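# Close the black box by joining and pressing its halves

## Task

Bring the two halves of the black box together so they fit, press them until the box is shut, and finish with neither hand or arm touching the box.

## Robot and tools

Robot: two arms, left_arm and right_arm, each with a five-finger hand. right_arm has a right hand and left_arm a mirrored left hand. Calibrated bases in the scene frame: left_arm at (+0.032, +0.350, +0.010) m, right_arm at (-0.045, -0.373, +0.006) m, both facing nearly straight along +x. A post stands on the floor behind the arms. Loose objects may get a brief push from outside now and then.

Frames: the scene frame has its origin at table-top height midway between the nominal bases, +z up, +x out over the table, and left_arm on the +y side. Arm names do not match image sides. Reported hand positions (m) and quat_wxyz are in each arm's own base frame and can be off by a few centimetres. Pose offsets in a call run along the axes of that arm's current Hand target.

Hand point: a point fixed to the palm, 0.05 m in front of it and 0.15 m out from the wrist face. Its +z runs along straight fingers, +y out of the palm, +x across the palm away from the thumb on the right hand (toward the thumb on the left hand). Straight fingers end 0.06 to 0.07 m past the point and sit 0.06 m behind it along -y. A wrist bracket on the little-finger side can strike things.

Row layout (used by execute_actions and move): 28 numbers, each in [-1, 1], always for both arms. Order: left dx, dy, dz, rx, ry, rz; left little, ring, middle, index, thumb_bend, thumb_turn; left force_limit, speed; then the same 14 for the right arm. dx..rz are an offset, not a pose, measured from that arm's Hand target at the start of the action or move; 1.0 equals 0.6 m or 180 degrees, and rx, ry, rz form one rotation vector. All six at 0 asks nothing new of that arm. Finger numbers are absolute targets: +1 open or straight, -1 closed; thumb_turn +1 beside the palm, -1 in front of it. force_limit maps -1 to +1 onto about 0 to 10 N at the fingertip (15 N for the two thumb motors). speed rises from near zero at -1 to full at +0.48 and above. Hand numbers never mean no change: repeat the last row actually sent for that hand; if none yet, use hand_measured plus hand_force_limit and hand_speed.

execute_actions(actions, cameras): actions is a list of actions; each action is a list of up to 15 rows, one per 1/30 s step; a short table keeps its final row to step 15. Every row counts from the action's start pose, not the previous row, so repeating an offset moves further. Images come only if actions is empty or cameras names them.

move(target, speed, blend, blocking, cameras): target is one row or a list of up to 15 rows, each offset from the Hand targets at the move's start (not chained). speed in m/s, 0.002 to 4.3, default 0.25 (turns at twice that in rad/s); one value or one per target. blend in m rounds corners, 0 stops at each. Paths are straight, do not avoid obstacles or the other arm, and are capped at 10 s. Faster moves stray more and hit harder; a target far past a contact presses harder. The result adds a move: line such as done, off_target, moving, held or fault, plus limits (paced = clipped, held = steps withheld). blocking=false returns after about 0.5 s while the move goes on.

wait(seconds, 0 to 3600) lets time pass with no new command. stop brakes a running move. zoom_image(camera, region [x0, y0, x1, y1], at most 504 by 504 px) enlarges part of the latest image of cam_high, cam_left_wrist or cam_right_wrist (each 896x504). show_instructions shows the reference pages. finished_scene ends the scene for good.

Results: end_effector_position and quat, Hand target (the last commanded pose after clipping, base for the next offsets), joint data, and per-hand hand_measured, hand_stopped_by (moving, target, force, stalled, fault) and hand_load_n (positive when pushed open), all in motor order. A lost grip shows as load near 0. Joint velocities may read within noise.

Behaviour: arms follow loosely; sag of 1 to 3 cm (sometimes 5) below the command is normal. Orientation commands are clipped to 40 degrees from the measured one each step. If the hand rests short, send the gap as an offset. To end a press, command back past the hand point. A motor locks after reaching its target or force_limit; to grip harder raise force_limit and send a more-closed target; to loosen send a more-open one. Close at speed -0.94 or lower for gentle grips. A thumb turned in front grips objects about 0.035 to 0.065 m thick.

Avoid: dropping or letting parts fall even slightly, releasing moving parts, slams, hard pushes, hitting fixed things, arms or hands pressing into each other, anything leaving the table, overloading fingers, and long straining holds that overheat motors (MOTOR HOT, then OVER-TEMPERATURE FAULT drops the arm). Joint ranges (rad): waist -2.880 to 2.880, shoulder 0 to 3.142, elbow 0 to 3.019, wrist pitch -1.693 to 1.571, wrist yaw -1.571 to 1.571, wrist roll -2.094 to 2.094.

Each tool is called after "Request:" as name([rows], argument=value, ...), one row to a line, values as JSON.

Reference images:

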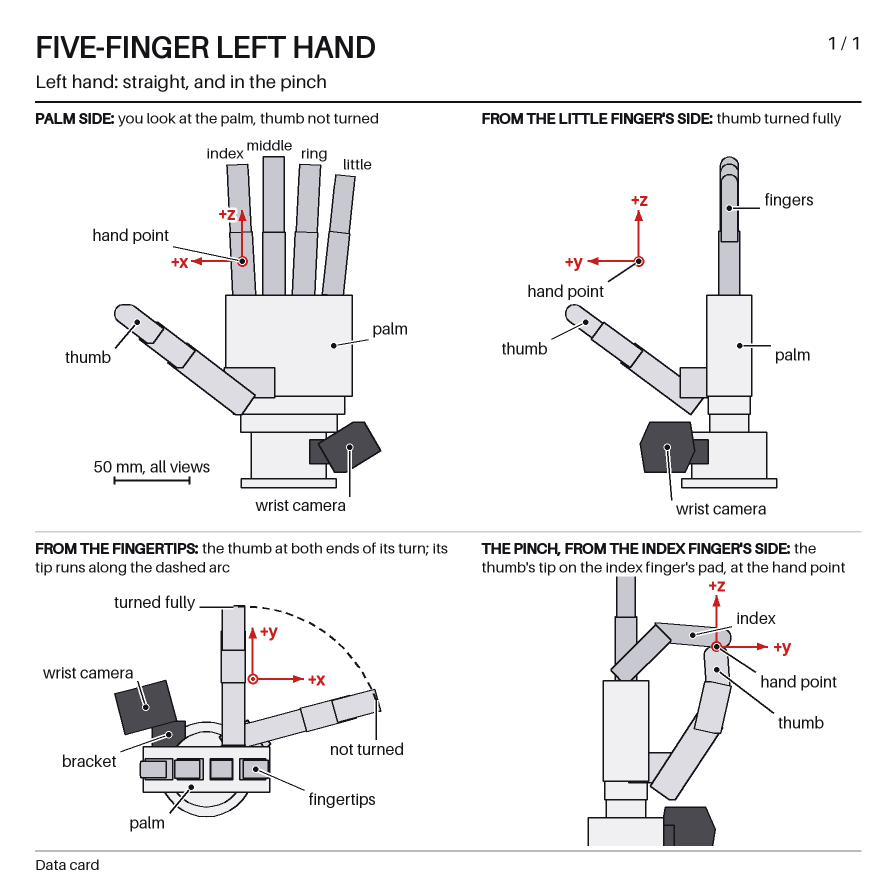

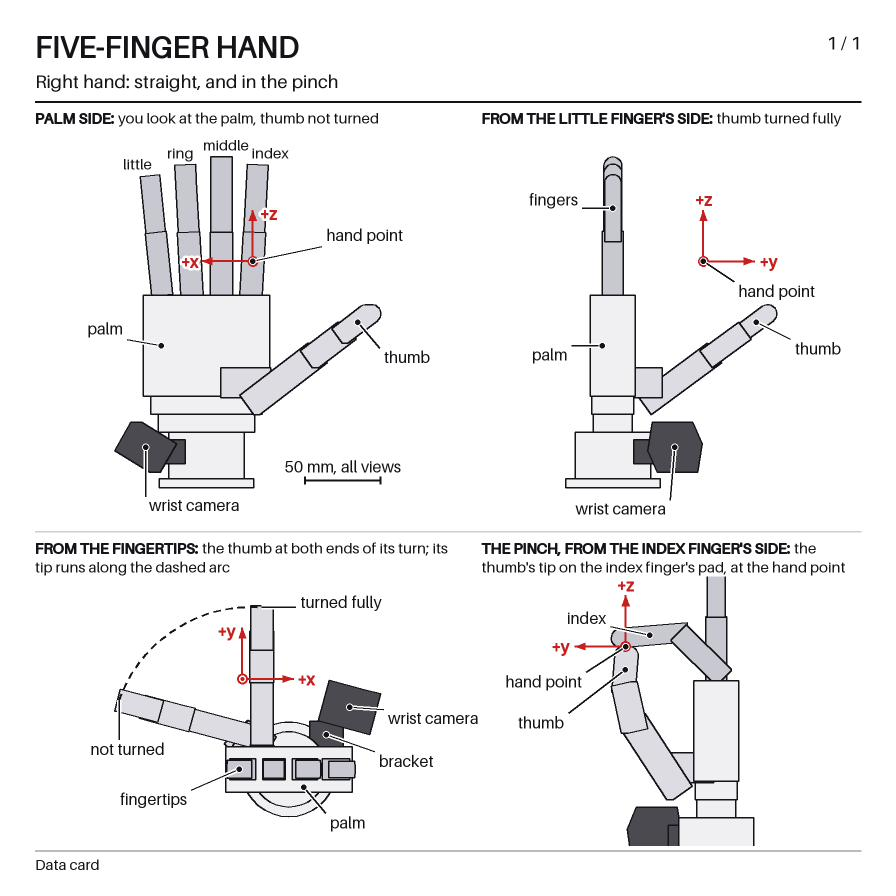

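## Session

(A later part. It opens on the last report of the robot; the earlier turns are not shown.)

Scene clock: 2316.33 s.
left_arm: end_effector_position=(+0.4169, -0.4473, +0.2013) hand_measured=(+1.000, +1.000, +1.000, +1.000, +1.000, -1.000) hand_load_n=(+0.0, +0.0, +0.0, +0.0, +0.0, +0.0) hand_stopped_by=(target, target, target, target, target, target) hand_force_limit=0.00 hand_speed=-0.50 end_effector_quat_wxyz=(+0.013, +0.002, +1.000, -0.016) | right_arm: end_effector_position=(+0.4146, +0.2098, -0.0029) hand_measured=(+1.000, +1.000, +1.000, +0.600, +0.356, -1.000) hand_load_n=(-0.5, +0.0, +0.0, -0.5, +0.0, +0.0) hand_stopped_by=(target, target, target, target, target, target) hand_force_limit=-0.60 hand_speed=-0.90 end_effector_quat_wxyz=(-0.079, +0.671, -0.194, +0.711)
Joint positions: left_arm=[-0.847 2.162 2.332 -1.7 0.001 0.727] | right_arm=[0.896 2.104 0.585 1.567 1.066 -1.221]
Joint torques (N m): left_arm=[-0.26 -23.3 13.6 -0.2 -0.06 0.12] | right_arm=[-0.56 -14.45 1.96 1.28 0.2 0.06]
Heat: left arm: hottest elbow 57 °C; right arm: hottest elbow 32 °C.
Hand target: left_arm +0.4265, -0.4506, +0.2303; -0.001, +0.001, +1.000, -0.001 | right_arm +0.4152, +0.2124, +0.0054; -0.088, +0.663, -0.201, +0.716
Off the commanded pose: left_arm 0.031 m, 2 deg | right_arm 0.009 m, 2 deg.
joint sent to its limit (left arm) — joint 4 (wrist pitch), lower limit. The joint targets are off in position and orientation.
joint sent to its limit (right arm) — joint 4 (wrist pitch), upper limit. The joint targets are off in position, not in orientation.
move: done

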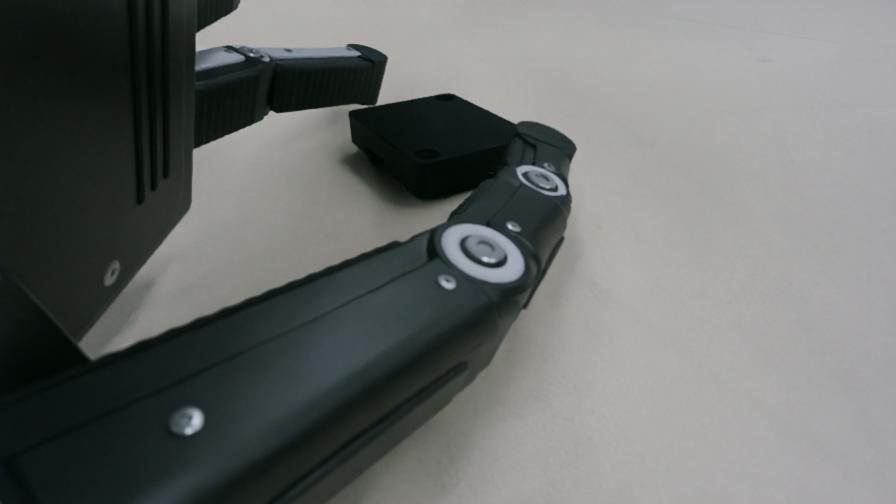

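Request:
move(target=[0,0,0,0,0,0,1,1,1,1,1,-1,0,-0.5,0.018,-0.008,0.0008,0,0,0,1,1,1,0.6,0.355,-1,-0.6,-0.9], speed=0.05, cameras=["cam_right_wrist"])

Request:
zoom_image(camera="cam_right_wrist", region=[280, 60, 680, 310])

Scene clock: 2321.60 s.
left_arm: end_effector_position=(+0.4169, -0.4473, +0.2013) hand_measured=(+1.000, +1.000, +1.000, +1.000, +1.000, -1.000) hand_load_n=(+0.0, +0.0, +0.0, +0.0, +0.0, +0.0) hand_stopped_by=(target, target, target, target, target, target) hand_force_limit=0.00 hand_speed=-0.50 end_effector_quat_wxyz=(+0.013, +0.002, +1.000, -0.016) | right_arm: end_effector_position=(+0.4152, +0.2107, +0.0095) hand_measured=(+1.000, +1.000, +1.000, +0.600, +0.356, -1.000) hand_load_n=(-0.5, +0.0, +0.0, +0.0, +0.0, +0.5) hand_stopped_by=(target, target, target, target, target, target) hand_force_limit=-0.60 hand_speed=-0.90 end_effector_quat_wxyz=(-0.087, +0.665, -0.201, +0.714)
Joint positions: left_arm=[-0.847 2.162 2.332 -1.7 0.001 0.727] | right_arm=[0.896 2.07 0.578 1.567 1.066 -1.221]
Joint torques (N m): left_arm=[-0.32 -23.71 13.63 -0.24 -0.08 0.09] | right_arm=[-0.26 -14.51 2.1 0.64 0.17 -0.06]
Heat: left arm: hottest elbow 57 °C; right arm: hottest elbow 32 °C.
Hand target: left_arm +0.4265, -0.4506, +0.2303; -0.001, +0.001, +1.000, -0.001 | right_arm +0.4152, +0.2124, +0.0172; -0.088, +0.663, -0.201, +0.716
Off the commanded pose: left_arm 0.031 m, 2 deg | right_arm 0.008 m, 0 deg.
joint sent to its limit (left arm) — joint 4 (wrist pitch), lower limit. The joint targets are off in position and orientation.
move: done

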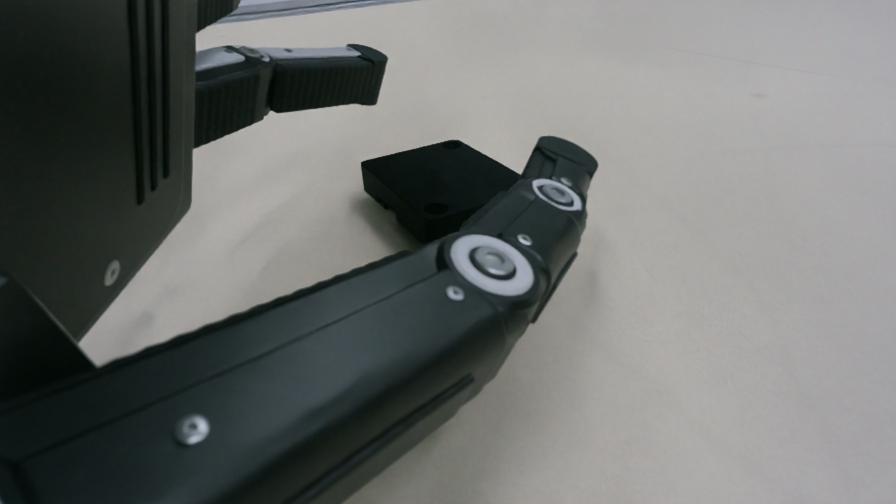

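Scaled by 1.260 from the camera's image (finer frame: 1280x720).

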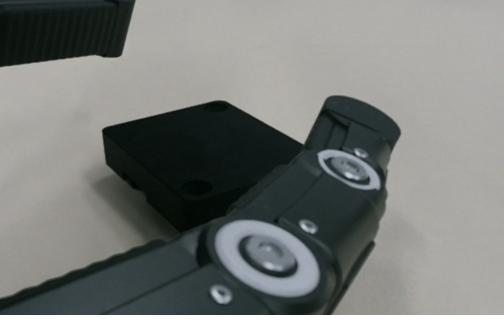

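Request:
move(target=[0,0,0,0,0,0,1,1,1,1,1,-1,0,-0.5,0.123,-0.081,-0.083,0,0,0,1,1,1,0.6,0.355,-1,-0.6,-0.9], speed=0.12, cameras=["cam_left_wrist","cam_right_wrist"])

Request:
zoom_image(camera="cam_left_wrist", region=[360, 60, 660, 330])

Scene clock: 2333.80 s.
left_arm: end_effector_position=(+0.4169, -0.4473, +0.2013) hand_measured=(+1.000, +1.000, +1.000, +1.000, +1.000, -1.000) hand_load_n=(+0.0, +0.0, +0.0, +0.0, +0.0, +0.0) hand_stopped_by=(target, target, target, target, target, target) hand_force_limit=0.00 hand_speed=-0.50 end_effector_quat_wxyz=(+0.013, +0.002, +1.000, -0.016) | right_arm: end_effector_position=(+0.3667, +0.2349, +0.0953) hand_measured=(+1.000, +1.000, +1.000, +0.600, +0.356, -1.000) hand_load_n=(+0.0, +0.0, +0.0, +0.0, +0.0, +0.0) hand_stopped_by=(target, target, target, target, target, target) hand_force_limit=-0.60 hand_speed=-0.90 end_effector_quat_wxyz=(-0.085, +0.664, -0.199, +0.716)
Joint positions: left_arm=[-0.847 2.162 2.332 -1.7 0.001 0.727] | right_arm=[1.045 1.75 0.526 1.336 1.215 -1.266]
Joint torques (N m): left_arm=[-0.32 -23.82 13.59 -0.05 -0.08 0.11] | right_arm=[-0.67 -12.4 4.01 0.43 0.16 0.04]
Heat: left arm: hottest elbow 57 °C; right arm: hottest elbow 32 °C.
Hand target: left_arm +0.4265, -0.4506, +0.2303; -0.001, +0.001, +1.000, -0.001 | right_arm +0.3651, +0.2359, +0.1023; -0.088, +0.662, -0.201, +0.716
Off the commanded pose: left_arm 0.031 m, 2 deg | right_arm 0.007 m, 0 deg.
joint sent to its limit (left arm) — joint 4 (wrist pitch), lower limit. The joint targets are off in position and orientation.
move: done

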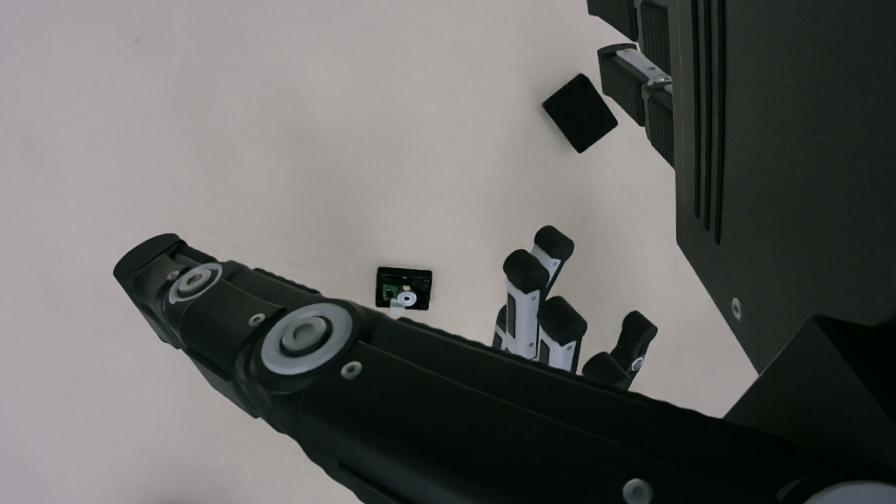

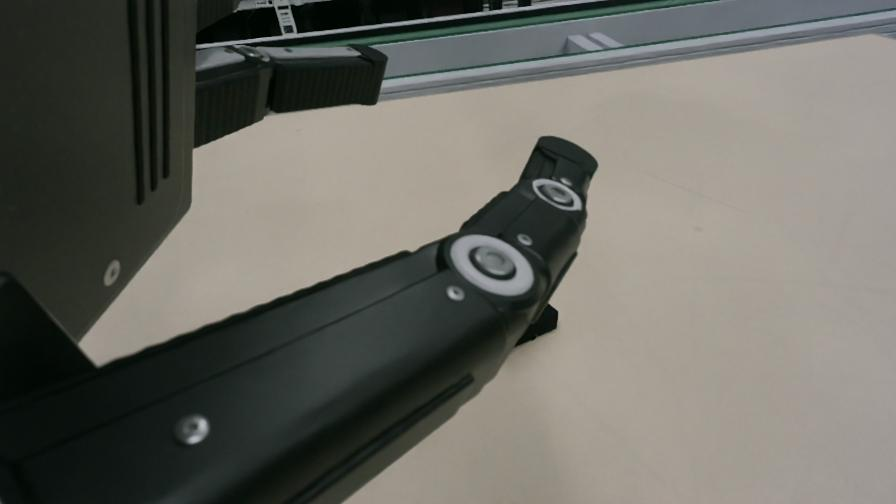

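Scaled by 1.680 from the camera's image (finer frame: 1280x720).

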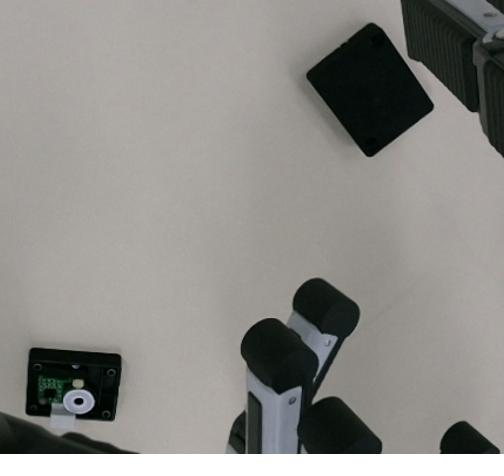

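Request:
zoom_image(camera="cam_left_wrist", region=[520, 55, 640, 175])

Request:
zoom_image(camera="cam_left_wrist", region=[355, 240, 455, 330])

Scaled by 4.200 from the camera's image (finer frame: 1280x720).

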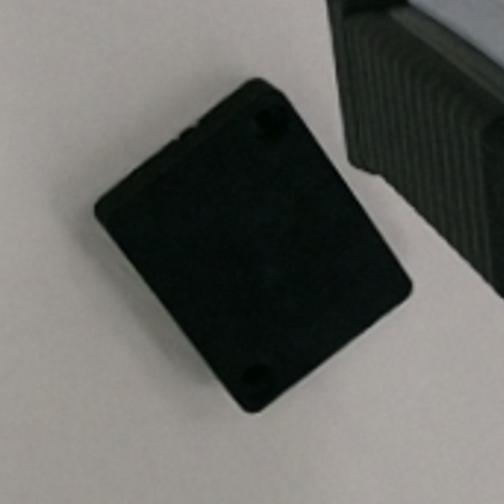

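Scaled by 5.040 from the camera's image (finer frame: 1280x720).

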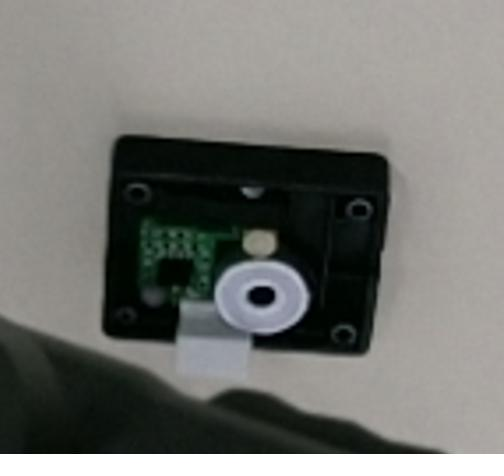

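Request:
move(target=[0,0,0,0,0,0,1,1,1,1,1,-1,0,-0.5,-0.0243,0.0615,0.0492,-0.091,-0.172,0.3371,1,1,1,0.6,0.355,-1,-0.6,-0.9], speed=0.15, cameras=["cam_left_wrist","cam_right_wrist"])

Request:
zoom_image(camera="cam_right_wrist", region=[280, 60, 680, 310])

Scene clock: 2427.37 s.
left_arm: end_effector_position=(+0.4169, -0.4473, +0.2013) hand_measured=(+1.000, +1.000, +1.000, +1.000, +1.000, -1.000) hand_load_n=(+0.0, +0.0, +0.0, +0.0, +0.0, +0.0) hand_stopped_by=(target, target, target, target, target, target) hand_force_limit=0.00 hand_speed=-0.50 end_effector_quat_wxyz=(+0.013, +0.002, +1.000, -0.016) | right_arm: end_effector_position=(+0.3903, +0.2035, +0.0685) hand_measured=(+1.000, +1.000, +1.000, +0.600, +0.356, -1.000) hand_load_n=(+0.0, +0.0, +0.0, +0.0, +0.0, +0.0) hand_stopped_by=(target, target, target, target, target, target) hand_force_limit=-0.60 hand_speed=-0.90 end_effector_quat_wxyz=(-0.384, +0.642, -0.563, +0.350)
Joint positions: left_arm=[-0.847 2.162 2.332 -1.7 0.001 0.727] | right_arm=[0.565 1.21 0.461 0.226 0.399 0.201]
Joint torques (N m): left_arm=[-0.15 -23.82 13.64 -0.23 -0.08 0.1] | right_arm=[-1.55 -7.94 7.54 0.66 0.07 0.2]
Heat: left arm: hottest shoulder 57 °C; right arm: hottest elbow 32 °C.
Hand target: left_arm +0.4265, -0.4506, +0.2303; -0.001, +0.001, +1.000, -0.001 | right_arm +0.3906, +0.2032, +0.0753; -0.390, +0.636, -0.568, +0.347
Off the commanded pose: left_arm 0.031 m, 2 deg | right_arm 0.007 m, 1 deg.
joint sent to its limit (left arm) — joint 4 (wrist pitch), lower limit. The joint targets are off in position and orientation.
move: done

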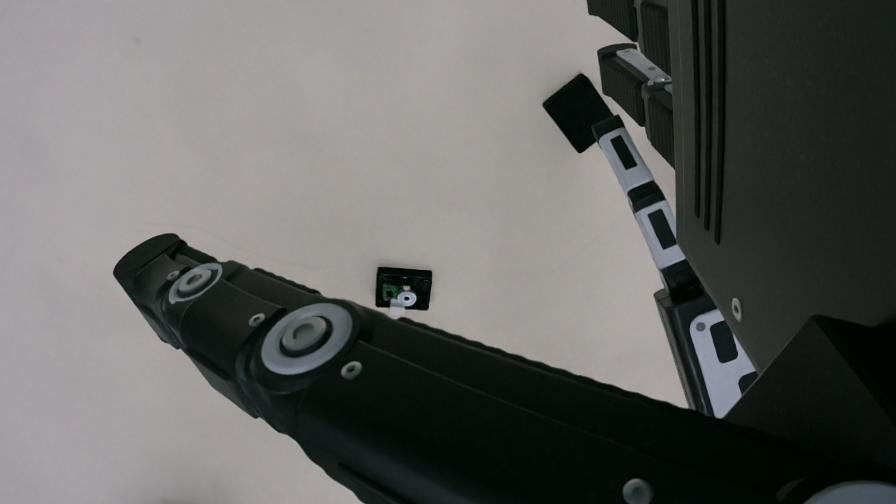

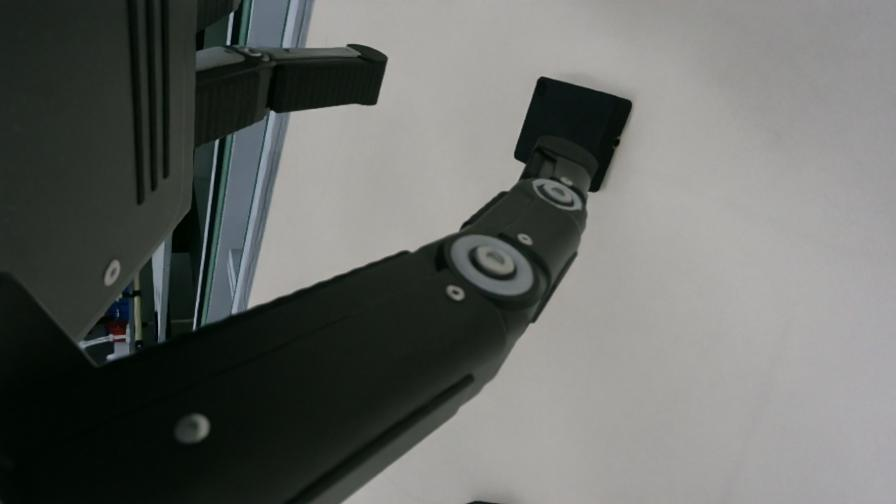

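Scaled by 1.260 from the camera's image (finer frame: 1280x720).

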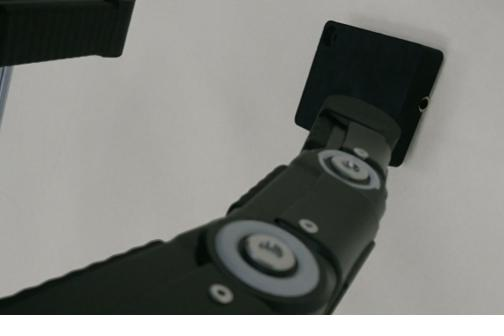

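Request:
move(target=[0,0,0,0,0,0,1,1,1,1,1,-1,0,-0.5,-0.0155,0.0285,0.0465,0,0,0,1,1,1,0.6,0.355,-1,-0.6,-0.9], speed=0.08, cameras=["cam_right_wrist"])

Request:
zoom_image(camera="cam_right_wrist", region=[300, 10, 700, 260])

Scene clock: 2471.97 s.
left_arm: end_effector_position=(+0.4169, -0.4473, +0.2013) hand_measured=(+1.000, +1.000, +1.000, +1.000, +1.000, -1.000) hand_load_n=(+0.0, +0.0, +0.0, +0.0, +0.0, +0.0) hand_stopped_by=(target, target, target, target, target, target) hand_force_limit=0.00 hand_speed=-0.50 end_effector_quat_wxyz=(+0.013, +0.002, +1.000, -0.016) | right_arm: end_effector_position=(+0.3980, +0.2085, +0.0408) hand_measured=(+1.000, +1.000, +1.000, +0.600, +0.356, -1.000) hand_load_n=(+0.0, +0.0, +0.0, +0.0, +0.0, +0.0) hand_stopped_by=(target, target, target, target, target, target) hand_force_limit=-0.60 hand_speed=-0.90 end_effector_quat_wxyz=(-0.378, +0.646, -0.565, +0.348)
Joint positions: left_arm=[-0.847 2.162 2.332 -1.7 0.001 0.727] | right_arm=[0.565 1.323 0.461 0.323 0.399 0.203]
Joint torques (N m): left_arm=[-0.09 -23.65 13.5 -0.2 -0.07 0.1] | right_arm=[-1.55 -6.42 7.87 1.91 0.19 0.23]
Heat: left arm: hottest shoulder 57 °C; right arm: hottest elbow 34 °C.
Hand target: left_arm +0.4265, -0.4506, +0.2303; -0.001, +0.001, +1.000, -0.001 | right_arm +0.4065, +0.2144, +0.0474; -0.390, +0.636, -0.568, +0.348
Off the commanded pose: left_arm 0.031 m, 2 deg | right_arm 0.012 m, 2 deg.
joint sent to its limit (left arm) — joint 4 (wrist pitch), lower limit. The joint targets are off in position and orientation.
move: off_target (right_arm)

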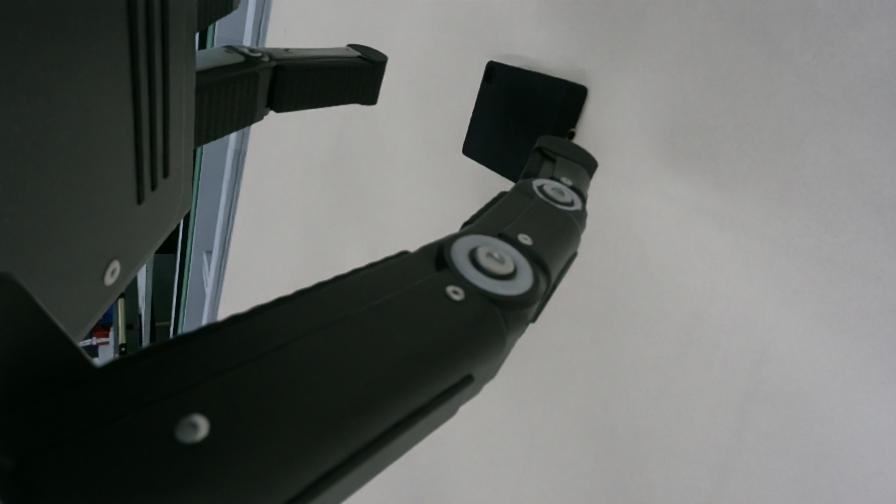

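Scaled by 1.260 from the camera's image (finer frame: 1280x720).

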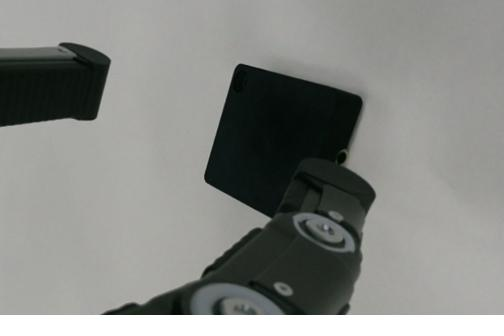

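Request:
move(target=[0,0,0,0,0,0,1,1,1,1,1,-1,0,-0.5,-0.0065,0.0108,0.0263,0,0,0,1,1,1,0.6,0.355,-1,-0.6,-0.9], speed=0.08, cameras=["cam_right_wrist"])

Request:
zoom_image(camera="cam_right_wrist", region=[300, 10, 700, 260])

Scene clock: 2494.87 s.
left_arm: end_effector_position=(+0.4169, -0.4473, +0.2013) hand_measured=(+1.000, +1.000, +1.000, +1.000, +1.000, -1.000) hand_load_n=(+0.0, +0.0, +0.0, +0.0, +0.0, +0.0) hand_stopped_by=(target, target, target, target, target, target) hand_force_limit=0.00 hand_speed=-0.50 end_effector_quat_wxyz=(+0.013, +0.002, +1.000, -0.016) | right_arm: end_effector_position=(+0.4006, +0.2103, +0.0208) hand_measured=(+1.000, +1.000, +1.000, +0.600, +0.356, -1.000) hand_load_n=(+0.0, +0.0, +0.0, +0.0, +0.0, +0.0) hand_stopped_by=(target, target, target, target, target, target) hand_force_limit=-0.60 hand_speed=-0.90 end_effector_quat_wxyz=(-0.371, +0.650, -0.566, +0.345)
Joint positions: left_arm=[-0.847 2.162 2.332 -1.7 0.001 0.727] | right_arm=[0.565 1.397 0.461 0.38 0.398 0.203]
Joint torques (N m): left_arm=[-0.32 -24.12 13.59 -0.18 -0.06 0.09] | right_arm=[-1.49 -7.41 8.66 1.95 0.11 0.16]
Heat: left arm: hottest elbow 58 °C; right arm: hottest elbow 35 °C.
Hand target: left_arm +0.4265, -0.4506, +0.2303; -0.001, +0.001, +1.000, -0.001 | right_arm +0.4172, +0.2196, +0.0345; -0.390, +0.636, -0.568, +0.348
Off the commanded pose: left_arm 0.031 m, 2 deg | right_arm 0.023 m, 3 deg.
joint sent to its limit (left arm) — joint 4 (wrist pitch), lower limit. The joint targets are off in position and orientation.
move: off_target (right_arm)

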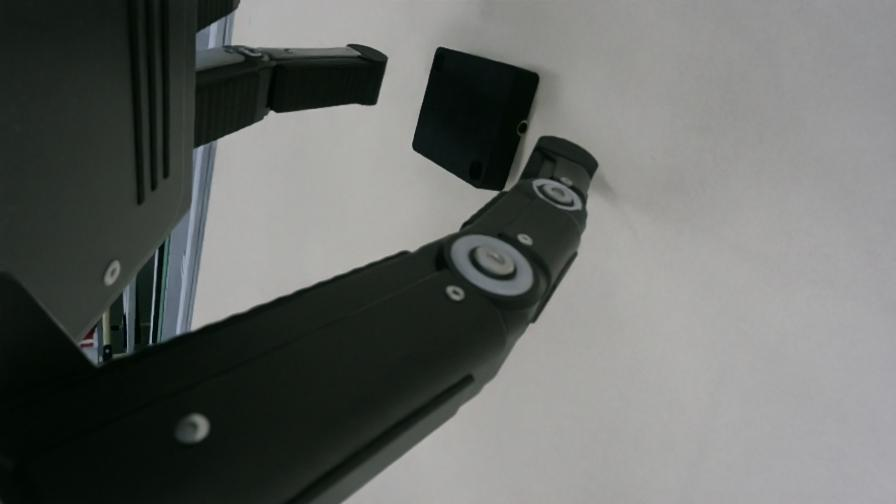

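Scaled by 1.260 from the camera's image (finer frame: 1280x720).

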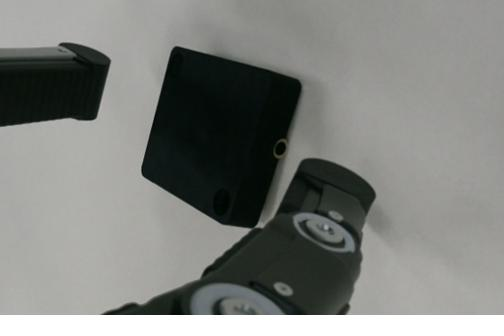

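Request:
execute_actions([
  [[0,0,0,0,0,0,1,1,1,1,1,-1,0,-0.5,0,0,0,0,0,0,1,1,1,0.6,0.355,-1,-0.6,-0.9]],
])

Scene clock: 2559.80 s.
left_arm: end_effector_position=(+0.4169, -0.4473, +0.2013) hand_measured=(+1.000, +1.000, +1.000, +1.000, +1.000, -1.000) hand_load_n=(+0.0, +0.0, +0.0, +0.0, +0.0, +0.0) hand_stopped_by=(target, target, target, target, target, target) hand_force_limit=0.00 hand_speed=-0.50 end_effector_quat_wxyz=(+0.013, +0.002, +1.000, -0.016) | right_arm: end_effector_position=(+0.4006, +0.2103, +0.0208) hand_measured=(+1.000, +1.000, +1.000, +0.600, +0.356, -1.000) hand_load_n=(+0.0, +0.0, +0.0, +0.0, +0.0, +0.0) hand_stopped_by=(target, target, target, target, target, target) hand_force_limit=-0.60 hand_speed=-0.90 end_effector_quat_wxyz=(-0.371, +0.650, -0.566, +0.345)
Joint positions: left_arm=[-0.847 2.162 2.332 -1.7 0.001 0.727] | right_arm=[0.565 1.397 0.461 0.38 0.398 0.203]
Joint torques (N m): left_arm=[-0.32 -23.36 13.59 -0.14 -0.05 0.11] | right_arm=[-1.67 -7.06 8.61 1.92 0.1 0.21]
Heat: left arm: hottest elbow 58 °C; right arm: hottest elbow 37 °C.
Hand target: left_arm +0.4265, -0.4506, +0.2303; -0.001, +0.001, +1.000, -0.001 | right_arm +0.4172, +0.2196, +0.0345; -0.390, +0.636, -0.568, +0.348
Off the commanded pose: left_arm 0.031 m, 2 deg | right_arm 0.023 m, 3 deg.
joint sent to its limit (left arm) — joint 4 (wrist pitch), lower limit. The joint targets are off in position and orientation.

Request:
move(target=[0,0,0,0,0,0,1,1,1,1,1,-1,0,-0.5,-0.0047,-0.0267,0.0083,0,0,0,1,1,1,0.6,0.355,-1,-0.6,-0.9], speed=0.08)

Scene clock: 2569.20 s.
left_arm: end_effector_position=(+0.4169, -0.4473, +0.2013) hand_measured=(+1.000, +1.000, +1.000, +1.000, +1.000, -1.000) hand_load_n=(+0.0, +0.0, +0.0, +0.0, +0.0, +0.0) hand_stopped_by=(target, target, target, target, target, target) hand_force_limit=0.00 hand_speed=-0.50 end_effector_quat_wxyz=(+0.013, +0.002, +1.000, -0.016) | right_arm: end_effector_position=(+0.4118, +0.2198, +0.0327) hand_measured=(+1.000, +1.000, +1.000, +0.600, +0.356, -1.000) hand_load_n=(+0.0, +0.0, +0.0, +0.0, +0.0, +0.0) hand_stopped_by=(target, target, target, target, target, target) hand_force_limit=-0.60 hand_speed=-0.90 end_effector_quat_wxyz=(-0.381, +0.647, -0.563, +0.345)
Joint positions: left_arm=[-0.847 2.162 2.332 -1.7 0.001 0.727] | right_arm=[0.566 1.397 0.496 0.364 0.392 0.203]
Joint torques (N m): left_arm=[-0.32 -23.71 13.6 -0.18 -0.06 0.11] | right_arm=[-1.9 -8.23 9.29 0.73 0.07 0.16]
Heat: left arm: hottest elbow 58 °C; right arm: hottest elbow 37 °C.
Hand target: left_arm +0.4265, -0.4506, +0.2303; -0.001, +0.001, +1.000, -0.001 | right_arm +0.4284, +0.2237, +0.0464; -0.390, +0.636, -0.568, +0.348
Off the commanded pose: left_arm 0.031 m, 2 deg | right_arm 0.022 m, 2 deg.
joint sent to its limit (left arm) — joint 4 (wrist pitch), lower limit. The joint targets are off in position and orientation.
move: off_target (right_arm)

Request:
move(target=[0,0,0,0,0,0,1,1,1,1,1,-1,0,-0.5,0.0097,0.0128,0.0091,0,0,0,1,1,1,0.6,0.355,-1,-0.6,-0.9], speed=0.06, cameras=["cam_right_wrist"])

Request:
zoom_image(camera="cam_right_wrist", region=[300, 10, 700, 260])

Scene clock: 2579.37 s.
left_arm: end_effector_position=(+0.4169, -0.4473, +0.2013) hand_measured=(+1.000, +1.000, +1.000, +1.000, +1.000, -1.000) hand_load_n=(+0.0, +0.0, +0.0, +0.0, -0.5, +0.0) hand_stopped_by=(target, target, target, target, target, target) hand_force_limit=0.00 hand_speed=-0.50 end_effector_quat_wxyz=(+0.013, +0.002, +1.000, -0.016) | right_arm: end_effector_position=(+0.4170, +0.2113, +0.0278) hand_measured=(+1.000, +1.000, +1.000, +0.600, +0.356, -1.000) hand_load_n=(+0.0, +0.0, +0.0, +0.0, +0.0, +0.0) hand_stopped_by=(target, target, target, target, target, target) hand_force_limit=-0.60 hand_speed=-0.90 end_effector_quat_wxyz=(-0.377, +0.644, -0.570, +0.344)
Joint positions: left_arm=[-0.847 2.162 2.332 -1.7 0.001 0.727] | right_arm=[0.539 1.412 0.496 0.375 0.377 0.203]
Joint torques (N m): left_arm=[-0.32 -23.77 13.63 -0.14 -0.09 0.08] | right_arm=[-1.73 -7.06 8.4 1.94 0.07 0.05]
Heat: left arm: hottest elbow 58 °C; right arm: hottest elbow 39 °C.
Hand target: left_arm +0.4265, -0.4506, +0.2303; -0.001, +0.001, +1.000, -0.001 | right_arm +0.4305, +0.2181, +0.0371; -0.390, +0.636, -0.568, +0.348
Off the commanded pose: left_arm 0.031 m, 2 deg | right_arm 0.018 m, 2 deg.
joint sent to its limit (left arm) — joint 4 (wrist pitch), lower limit. The joint targets are off in position and orientation.
move: off_target (right_arm)

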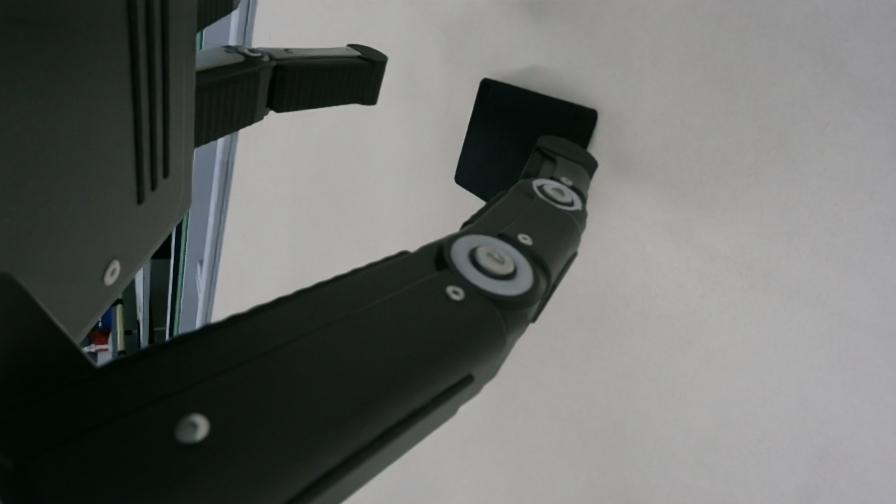

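Scaled by 1.260 from the camera's image (finer frame: 1280x720).

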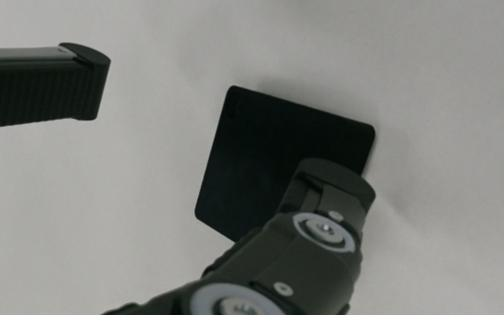

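Request:
move(target=[0,0,0,0,0,0,1,1,1,1,1,-1,0,-0.5,-0.0072,0.009,-0.0028,0,0,0,1,1,1,0.6,0.355,-1,-0.6,-0.9], speed=0.06)

Scene clock: 2609.60 s.
left_arm: end_effector_position=(+0.4169, -0.4473, +0.2013) hand_measured=(+1.000, +1.000, +1.000, +1.000, +1.000, -1.000) hand_load_n=(+0.0, +0.0, +0.0, +0.0, +0.0, +0.0) hand_stopped_by=(target, target, target, target, target, target) hand_force_limit=0.00 hand_speed=-0.50 end_effector_quat_wxyz=(+0.013, +0.002, +1.000, -0.016) | right_arm: end_effector_position=(+0.4183, +0.2119, +0.0271) hand_measured=(+1.000, +1.000, +1.000, +0.600, +0.356, -1.000) hand_load_n=(+0.0, +0.0, +0.0, +0.0, +0.0, +0.0) hand_stopped_by=(target, target, target, target, target, target) hand_force_limit=-0.60 hand_speed=-0.90 end_effector_quat_wxyz=(-0.378, +0.642, -0.570, +0.346)
Joint positions: left_arm=[-0.847 2.162 2.332 -1.7 0.001 0.727] | right_arm=[0.54 1.42 0.496 0.387 0.382 0.203]
Joint torques (N m): left_arm=[-0.21 -23.94 13.63 -0.18 -0.06 0.08] | right_arm=[-0.15 -7.36 7.76 1.92 0.43 0.14]
Heat: left arm: hottest elbow 58 °C; right arm: hottest elbow 39 °C.
Hand target: left_arm +0.4265, -0.4506, +0.2303; -0.001, +0.001, +1.000, -0.001 | right_arm +0.4261, +0.2219, +0.0331; -0.390, +0.636, -0.568, +0.348
Off the commanded pose: left_arm 0.031 m, 2 deg | right_arm 0.014 m, 2 deg.
joint sent to its limit (left arm) — joint 4 (wrist pitch), lower limit. The joint targets are off in position and orientation.
move: off_target (right_arm)

Request:
move(target=[0,0,0,0,0,0,1,1,1,1,1,-1,0,-0.5,-0.0115,0.0075,-0.0147,0,0,0,1,1,1,0.6,0.355,-1,-0.6,-0.9], speed=0.1)

Scene clock: 2616.97 s.
left_arm: end_effector_position=(+0.4169, -0.4473, +0.2013) hand_measured=(+1.000, +1.000, +1.000, +1.000, +1.000, -1.000) hand_load_n=(+0.0, +0.0, +0.0, +0.0, +0.0, +0.0) hand_stopped_by=(target, target, target, target, target, target) hand_force_limit=0.00 hand_speed=-0.50 end_effector_quat_wxyz=(+0.013, +0.002, +1.000, -0.016) | right_arm: end_effector_position=(+0.4118, +0.2241, +0.0279) hand_measured=(+1.000, +1.000, +1.000, +0.600, +0.356, -1.000) hand_load_n=(+0.0, +0.0, +0.0, +0.0, +0.0, +0.0) hand_stopped_by=(target, target, target, target, target, target) hand_force_limit=-0.60 hand_speed=-0.90 end_effector_quat_wxyz=(-0.381, +0.644, -0.565, +0.347)
Joint positions: left_arm=[-0.847 2.162 2.332 -1.7 0.001 0.727] | right_arm=[0.58 1.42 0.496 0.387 0.409 0.214]
Joint torques (N m): left_arm=[-0.26 -23.71 13.57 -0.2 -0.06 0.08] | right_arm=[-0.21 -8.53 6.69 1.66 0.47 0.25]
Heat: left arm: hottest elbow 58 °C; right arm: hottest elbow 39 °C.
Hand target: left_arm +0.4265, -0.4506, +0.2303; -0.001, +0.001, +1.000, -0.001 | right_arm +0.4154, +0.2276, +0.0331; -0.390, +0.636, -0.568, +0.348
Off the commanded pose: left_arm 0.031 m, 2 deg | right_arm 0.007 m, 1 deg.
joint sent to its limit (left arm) — joint 4 (wrist pitch), lower limit. The joint targets are off in position and orientation.
move: done

Request:
move(target=[0,0,0,0,0,0,1,1,1,1,1,-1,0,-0.5,0.0155,0.0085,0.0052,0,0,0,1,1,1,0.6,0.355,-1,-0.6,-0.9], speed=0.1, cameras=["cam_right_wrist"])

Request:
zoom_image(camera="cam_right_wrist", region=[300, 10, 700, 260])

Scene clock: 2639.27 s.
left_arm: end_effector_position=(+0.4169, -0.4473, +0.2013) hand_measured=(+1.000, +1.000, +1.000, +1.000, +1.000, -1.000) hand_load_n=(+0.0, +0.0, +0.0, +0.0, +0.0, +0.0) hand_stopped_by=(target, target, target, target, target, target) hand_force_limit=0.00 hand_speed=-0.50 end_effector_quat_wxyz=(+0.013, +0.002, +1.000, -0.016) | right_arm: end_effector_position=(+0.4117, +0.2218, +0.0275) hand_measured=(+1.000, +1.000, +1.000, +0.600, +0.356, -1.000) hand_load_n=(+0.0, +0.0, +0.0, +0.0, +0.0, +0.0) hand_stopped_by=(target, target, target, target, target, target) hand_force_limit=-0.60 hand_speed=-0.90 end_effector_quat_wxyz=(-0.388, +0.641, -0.565, +0.345)
Joint positions: left_arm=[-0.847 2.162 2.332 -1.7 0.001 0.727] | right_arm=[0.571 1.42 0.484 0.412 0.396 0.214]
Joint torques (N m): left_arm=[0.26 -23.77 13.63 -0.14 -0.05 0.1] | right_arm=[-1.96 -7.3 6.48 1.89 0.08 0.08]
Heat: left arm: hottest shoulder 58 °C; right arm: hottest elbow 38 °C.
Hand target: left_arm +0.4265, -0.4506, +0.2303; -0.001, +0.001, +1.000, -0.001 | right_arm +0.4170, +0.2185, +0.0271; -0.390, +0.636, -0.568, +0.348
Off the commanded pose: left_arm 0.031 m, 2 deg | right_arm 0.006 m, 1 deg.
joint sent to its limit (left arm) — joint 4 (wrist pitch), lower limit. The joint targets are off in position and orientation.
move: done

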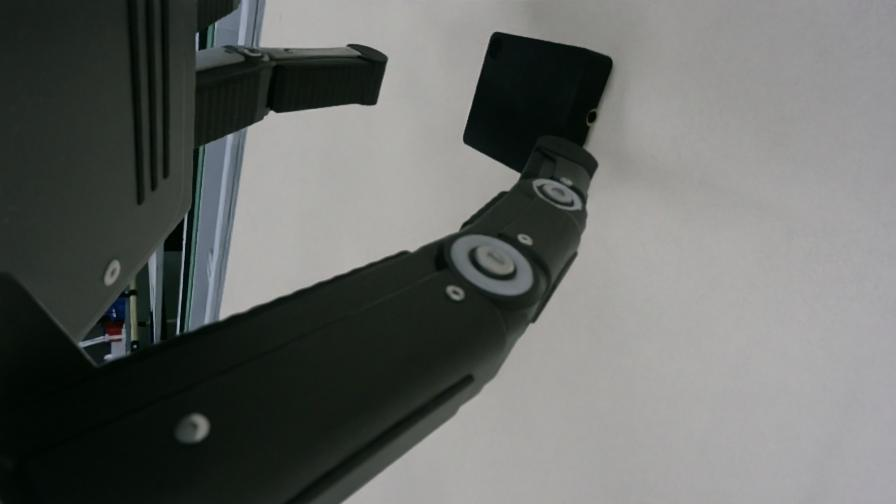

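Scaled by 1.260 from the camera's image (finer frame: 1280x720).

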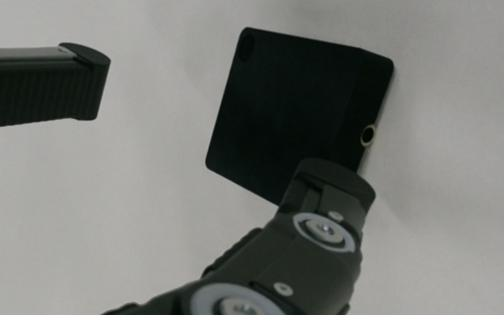

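Request:
move(target=[0,0,0,0,0,0,1,1,1,1,1,-1,0,-0.5,0.0102,0.0078,0.0063,0,0,0,1,1,1,0.6,0.355,-1,-0.6,-0.9], speed=0.15)

Scene clock: 2648.20 s.
left_arm: end_effector_position=(+0.4169, -0.4473, +0.2013) hand_measured=(+1.000, +1.000, +1.000, +1.000, +1.000, -1.000) hand_load_n=(+0.0, +0.0, +0.0, +0.0, +0.0, +0.0) hand_stopped_by=(target, target, target, target, target, target) hand_force_limit=0.00 hand_speed=-0.50 end_effector_quat_wxyz=(+0.013, +0.002, +1.000, -0.016) | right_arm: end_effector_position=(+0.4154, +0.2119, +0.0220) hand_measured=(+1.000, +1.000, +1.000, +0.600, +0.356, -1.000) hand_load_n=(+0.0, +0.0, +0.0, +0.0, +0.0, +0.0) hand_stopped_by=(target, target, target, target, target, target) hand_force_limit=-0.60 hand_speed=-0.90 end_effector_quat_wxyz=(-0.388, +0.636, -0.572, +0.345)
Joint positions: left_arm=[-0.847 2.162 2.332 -1.7 0.001 0.727] | right_arm=[0.542 1.435 0.473 0.442 0.38 0.214]
Joint torques (N m): left_arm=[-0.38 -24.29 13.59 -0.16 -0.05 0.1] | right_arm=[-1.85 -7.41 6.37 1.92 0.06 -0.03]
Heat: left arm: hottest shoulder 58 °C; right arm: hottest elbow 37 °C.
Hand target: left_arm +0.4265, -0.4506, +0.2303; -0.001, +0.001, +1.000, -0.001 | right_arm +0.4189, +0.2125, +0.0212; -0.390, +0.636, -0.568, +0.348
Off the commanded pose: left_arm 0.031 m, 2 deg | right_arm 0.004 m, 1 deg.
joint sent to its limit (left arm) — joint 4 (wrist pitch), lower limit. The joint targets are off in position and orientation.
move: done

Request:
move(target=[0,0,0,0,0,0,1,1,1,1,1,-1,0,-0.5,0.0012,0.0155,0.0025,0,0,0,1,1,1,0.6,0.355,-1,-0.6,-0.9], speed=0.05, cameras=["cam_right_wrist"])

Request:
zoom_image(camera="cam_right_wrist", region=[300, 10, 700, 260])

Scene clock: 2656.13 s.
left_arm: end_effector_position=(+0.4169, -0.4473, +0.2013) hand_measured=(+1.000, +1.000, +1.000, +1.000, +1.000, -1.000) hand_load_n=(+0.0, +0.0, +0.0, +0.0, +0.0, +0.0) hand_stopped_by=(target, target, target, target, target, target) hand_force_limit=0.00 hand_speed=-0.50 end_effector_quat_wxyz=(+0.013, +0.002, +1.000, -0.016) | right_arm: end_effector_position=(+0.4127, +0.2111, +0.0128) hand_measured=(+1.000, +1.000, +1.000, +0.600, +0.356, -1.000) hand_load_n=(+0.0, +0.0, +0.0, +0.0, +0.0, +0.0) hand_stopped_by=(target, target, target, target, target, target) hand_force_limit=-0.60 hand_speed=-0.90 end_effector_quat_wxyz=(-0.388, +0.636, -0.571, +0.345)
Joint positions: left_arm=[-0.847 2.162 2.332 -1.7 0.001 0.727] | right_arm=[0.543 1.461 0.46 0.481 0.38 0.214]
Joint torques (N m): left_arm=[-0.03 -23.71 13.57 -0.2 -0.06 0.1] | right_arm=[-1.49 -7.24 6.12 1.92 0.14 -0.03]
Heat: left arm: hottest shoulder 58 °C; right arm: hottest elbow 37 °C.
Hand target: left_arm +0.4265, -0.4506, +0.2303; -0.001, +0.001, +1.000, -0.001 | right_arm +0.4161, +0.2115, +0.0122; -0.390, +0.636, -0.568, +0.348
Off the commanded pose: left_arm 0.031 m, 2 deg | right_arm 0.003 m, 1 deg.
joint sent to its limit (left arm) — joint 4 (wrist pitch), lower limit. The joint targets are off in position and orientation.
move: done

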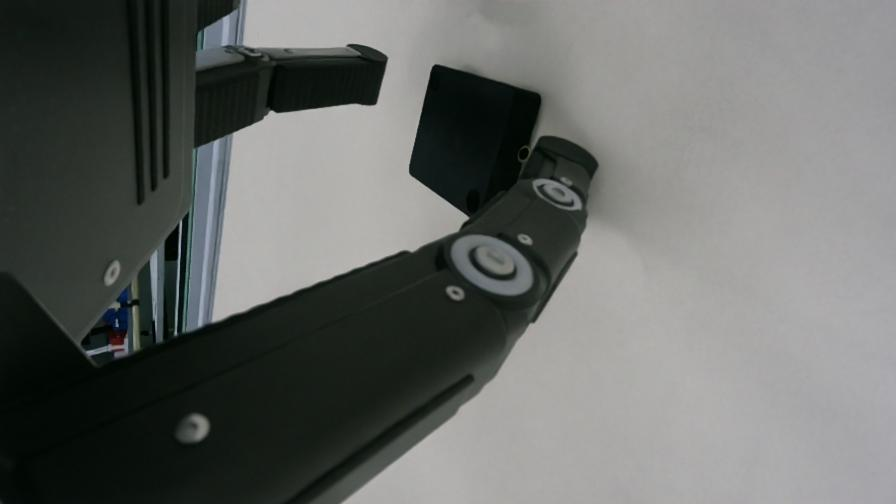

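Scaled by 1.260 from the camera's image (finer frame: 1280x720).

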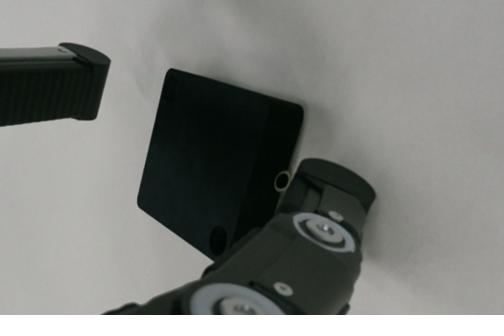

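Request:
move(target=[0,0,0,0,0,0,1,1,1,1,1,-1,0,-0.5,0,0,0,0,0,0,1,1,1,0.03,0.355,-1,-0.6,-0.93], speed=0.05, cameras=["cam_right_wrist"])

Request:
zoom_image(camera="cam_right_wrist", region=[300, 10, 700, 260])

Scene clock: 2670.93 s.
left_arm: end_effector_position=(+0.4169, -0.4473, +0.2013) hand_measured=(+1.000, +1.000, +1.000, +1.000, +1.000, -1.000) hand_load_n=(+0.0, +0.0, +0.0, +0.0, +0.0, +0.0) hand_stopped_by=(target, target, target, target, target, target) hand_force_limit=0.00 hand_speed=-0.50 end_effector_quat_wxyz=(+0.013, +0.002, +1.000, -0.016) | right_arm: end_effector_position=(+0.4128, +0.2112, +0.0130) hand_measured=(+1.000, +1.000, +1.000, +0.174, +0.356, -1.000) hand_load_n=(+0.0, +0.0, +0.0, +2.5, +2.5, +0.0) hand_stopped_by=(target, target, target, force, target, target) hand_force_limit=-0.60 hand_speed=-0.93 end_effector_quat_wxyz=(-0.388, +0.636, -0.571, +0.345)
Joint positions: left_arm=[-0.847 2.162 2.332 -1.7 0.001 0.727] | right_arm=[0.543 1.461 0.46 0.482 0.38 0.214]
Joint torques (N m): left_arm=[-0.09 -23.41 13.65 -0.17 -0.05 0.1] | right_arm=[-1.26 -7.36 6.2 1.92 0.12 0]
Heat: left arm: hottest shoulder 58 °C; right arm: hottest elbow 36 °C.
Hand target: left_arm +0.4265, -0.4506, +0.2303; -0.001, +0.001, +1.000, -0.001 | right_arm +0.4161, +0.2115, +0.0122; -0.390, +0.636, -0.568, +0.348
Off the commanded pose: left_arm 0.031 m, 2 deg | right_arm 0.003 m, 1 deg.
joint sent to its limit (left arm) — joint 4 (wrist pitch), lower limit. The joint targets are off in position and orientation.
move: done

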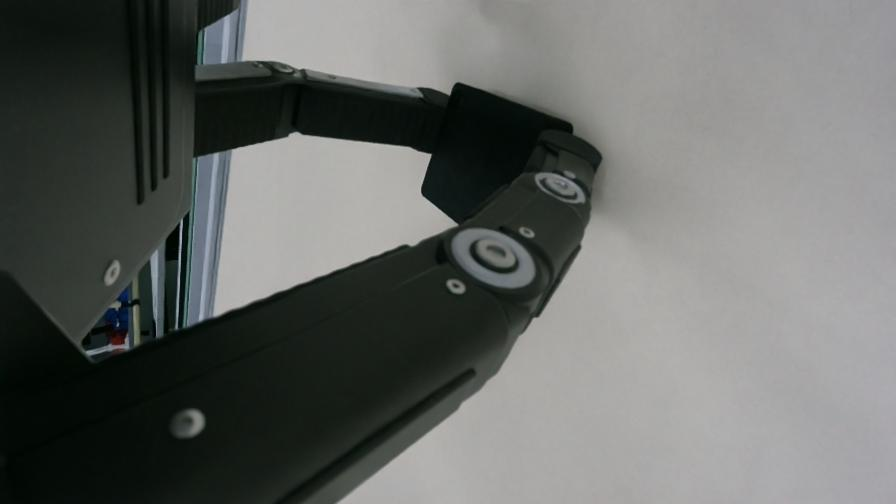

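Scaled by 1.260 from the camera's image (finer frame: 1280x720).

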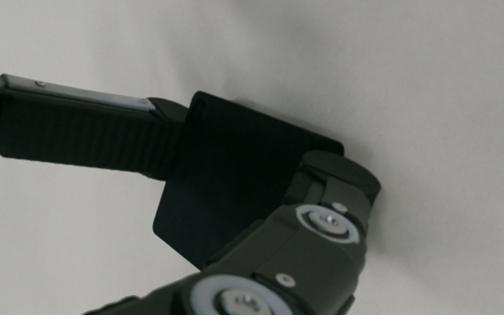

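Request:
move([
  [0,0,0,0,0,0,1,1,1,1,1,-1,0,-0.5,0,-0.0297,-0.0151,0,0,0,1,1,1,0.03,0.355,-1,-0.6,-0.93],
  [0,0,0,0,0,0,1,1,1,1,1,-1,0,-0.5,-0.0037,-0.0518,-0.0636,0,0,0,1,1,1,0.03,0.355,-1,-0.6,-0.93],
], speed=[0.05,0.08], blend=0.01, cameras=["cam_right_wrist","cam_left_wrist"])

Scene clock: 2686.00 s.
left_arm: end_effector_position=(+0.4169, -0.4473, +0.2013) hand_measured=(+1.000, +1.000, +1.000, +1.000, +1.000, -1.000) hand_load_n=(+0.0, +0.0, +0.0, +0.0, +0.0, +0.0) hand_stopped_by=(target, target, target, target, target, target) hand_force_limit=0.00 hand_speed=-0.50 end_effector_quat_wxyz=(+0.013, +0.002, +1.000, -0.016) | right_arm: end_effector_position=(+0.3964, +0.2102, +0.0512) hand_measured=(+1.000, +1.000, +1.000, +0.174, +0.356, -1.000) hand_load_n=(+0.0, +0.0, +0.0, +2.0, +2.5, +0.0) hand_stopped_by=(target, target, target, force, target, target) hand_force_limit=-0.60 hand_speed=-0.93 end_effector_quat_wxyz=(-0.386, +0.640, -0.566, +0.347)
Joint positions: left_arm=[-0.847 2.162 2.332 -1.7 0.001 0.727] | right_arm=[0.569 1.289 0.46 0.306 0.401 0.214]
Joint torques (N m): left_arm=[-0.26 -24.12 13.6 -0.18 -0.06 0.11] | right_arm=[-0.09 -8.59 7.06 0.8 0.46 0.16]
Heat: left arm: hottest shoulder 58 °C; right arm: hottest elbow 35 °C.
Hand target: left_arm +0.4265, -0.4506, +0.2303; -0.001, +0.001, +1.000, -0.001 | right_arm +0.3961, +0.2114, +0.0572; -0.390, +0.636, -0.568, +0.348
Off the commanded pose: left_arm 0.031 m, 2 deg | right_arm 0.006 m, 1 deg.
joint sent to its limit (left arm) — joint 4 (wrist pitch), lower limit. The joint targets are off in position and orientation.
move: done
Images, in order (width x height): cam_left_wrist 896x504, cam_right_wrist 896x504.

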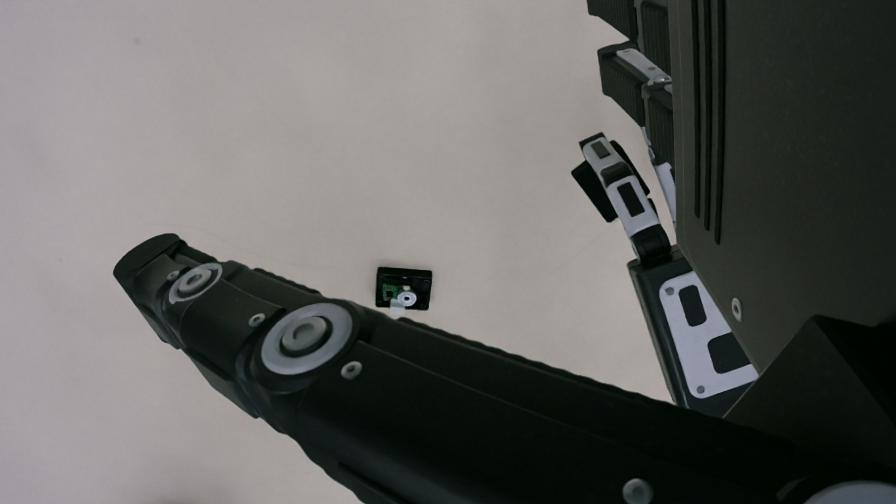

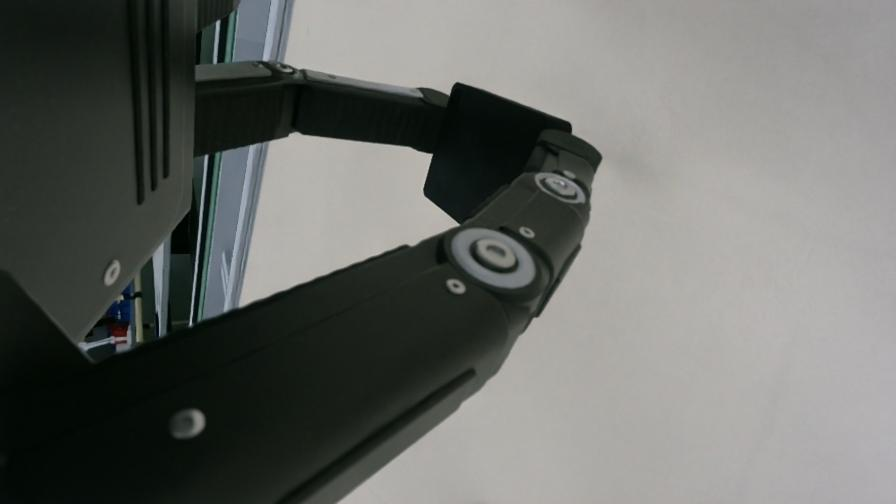

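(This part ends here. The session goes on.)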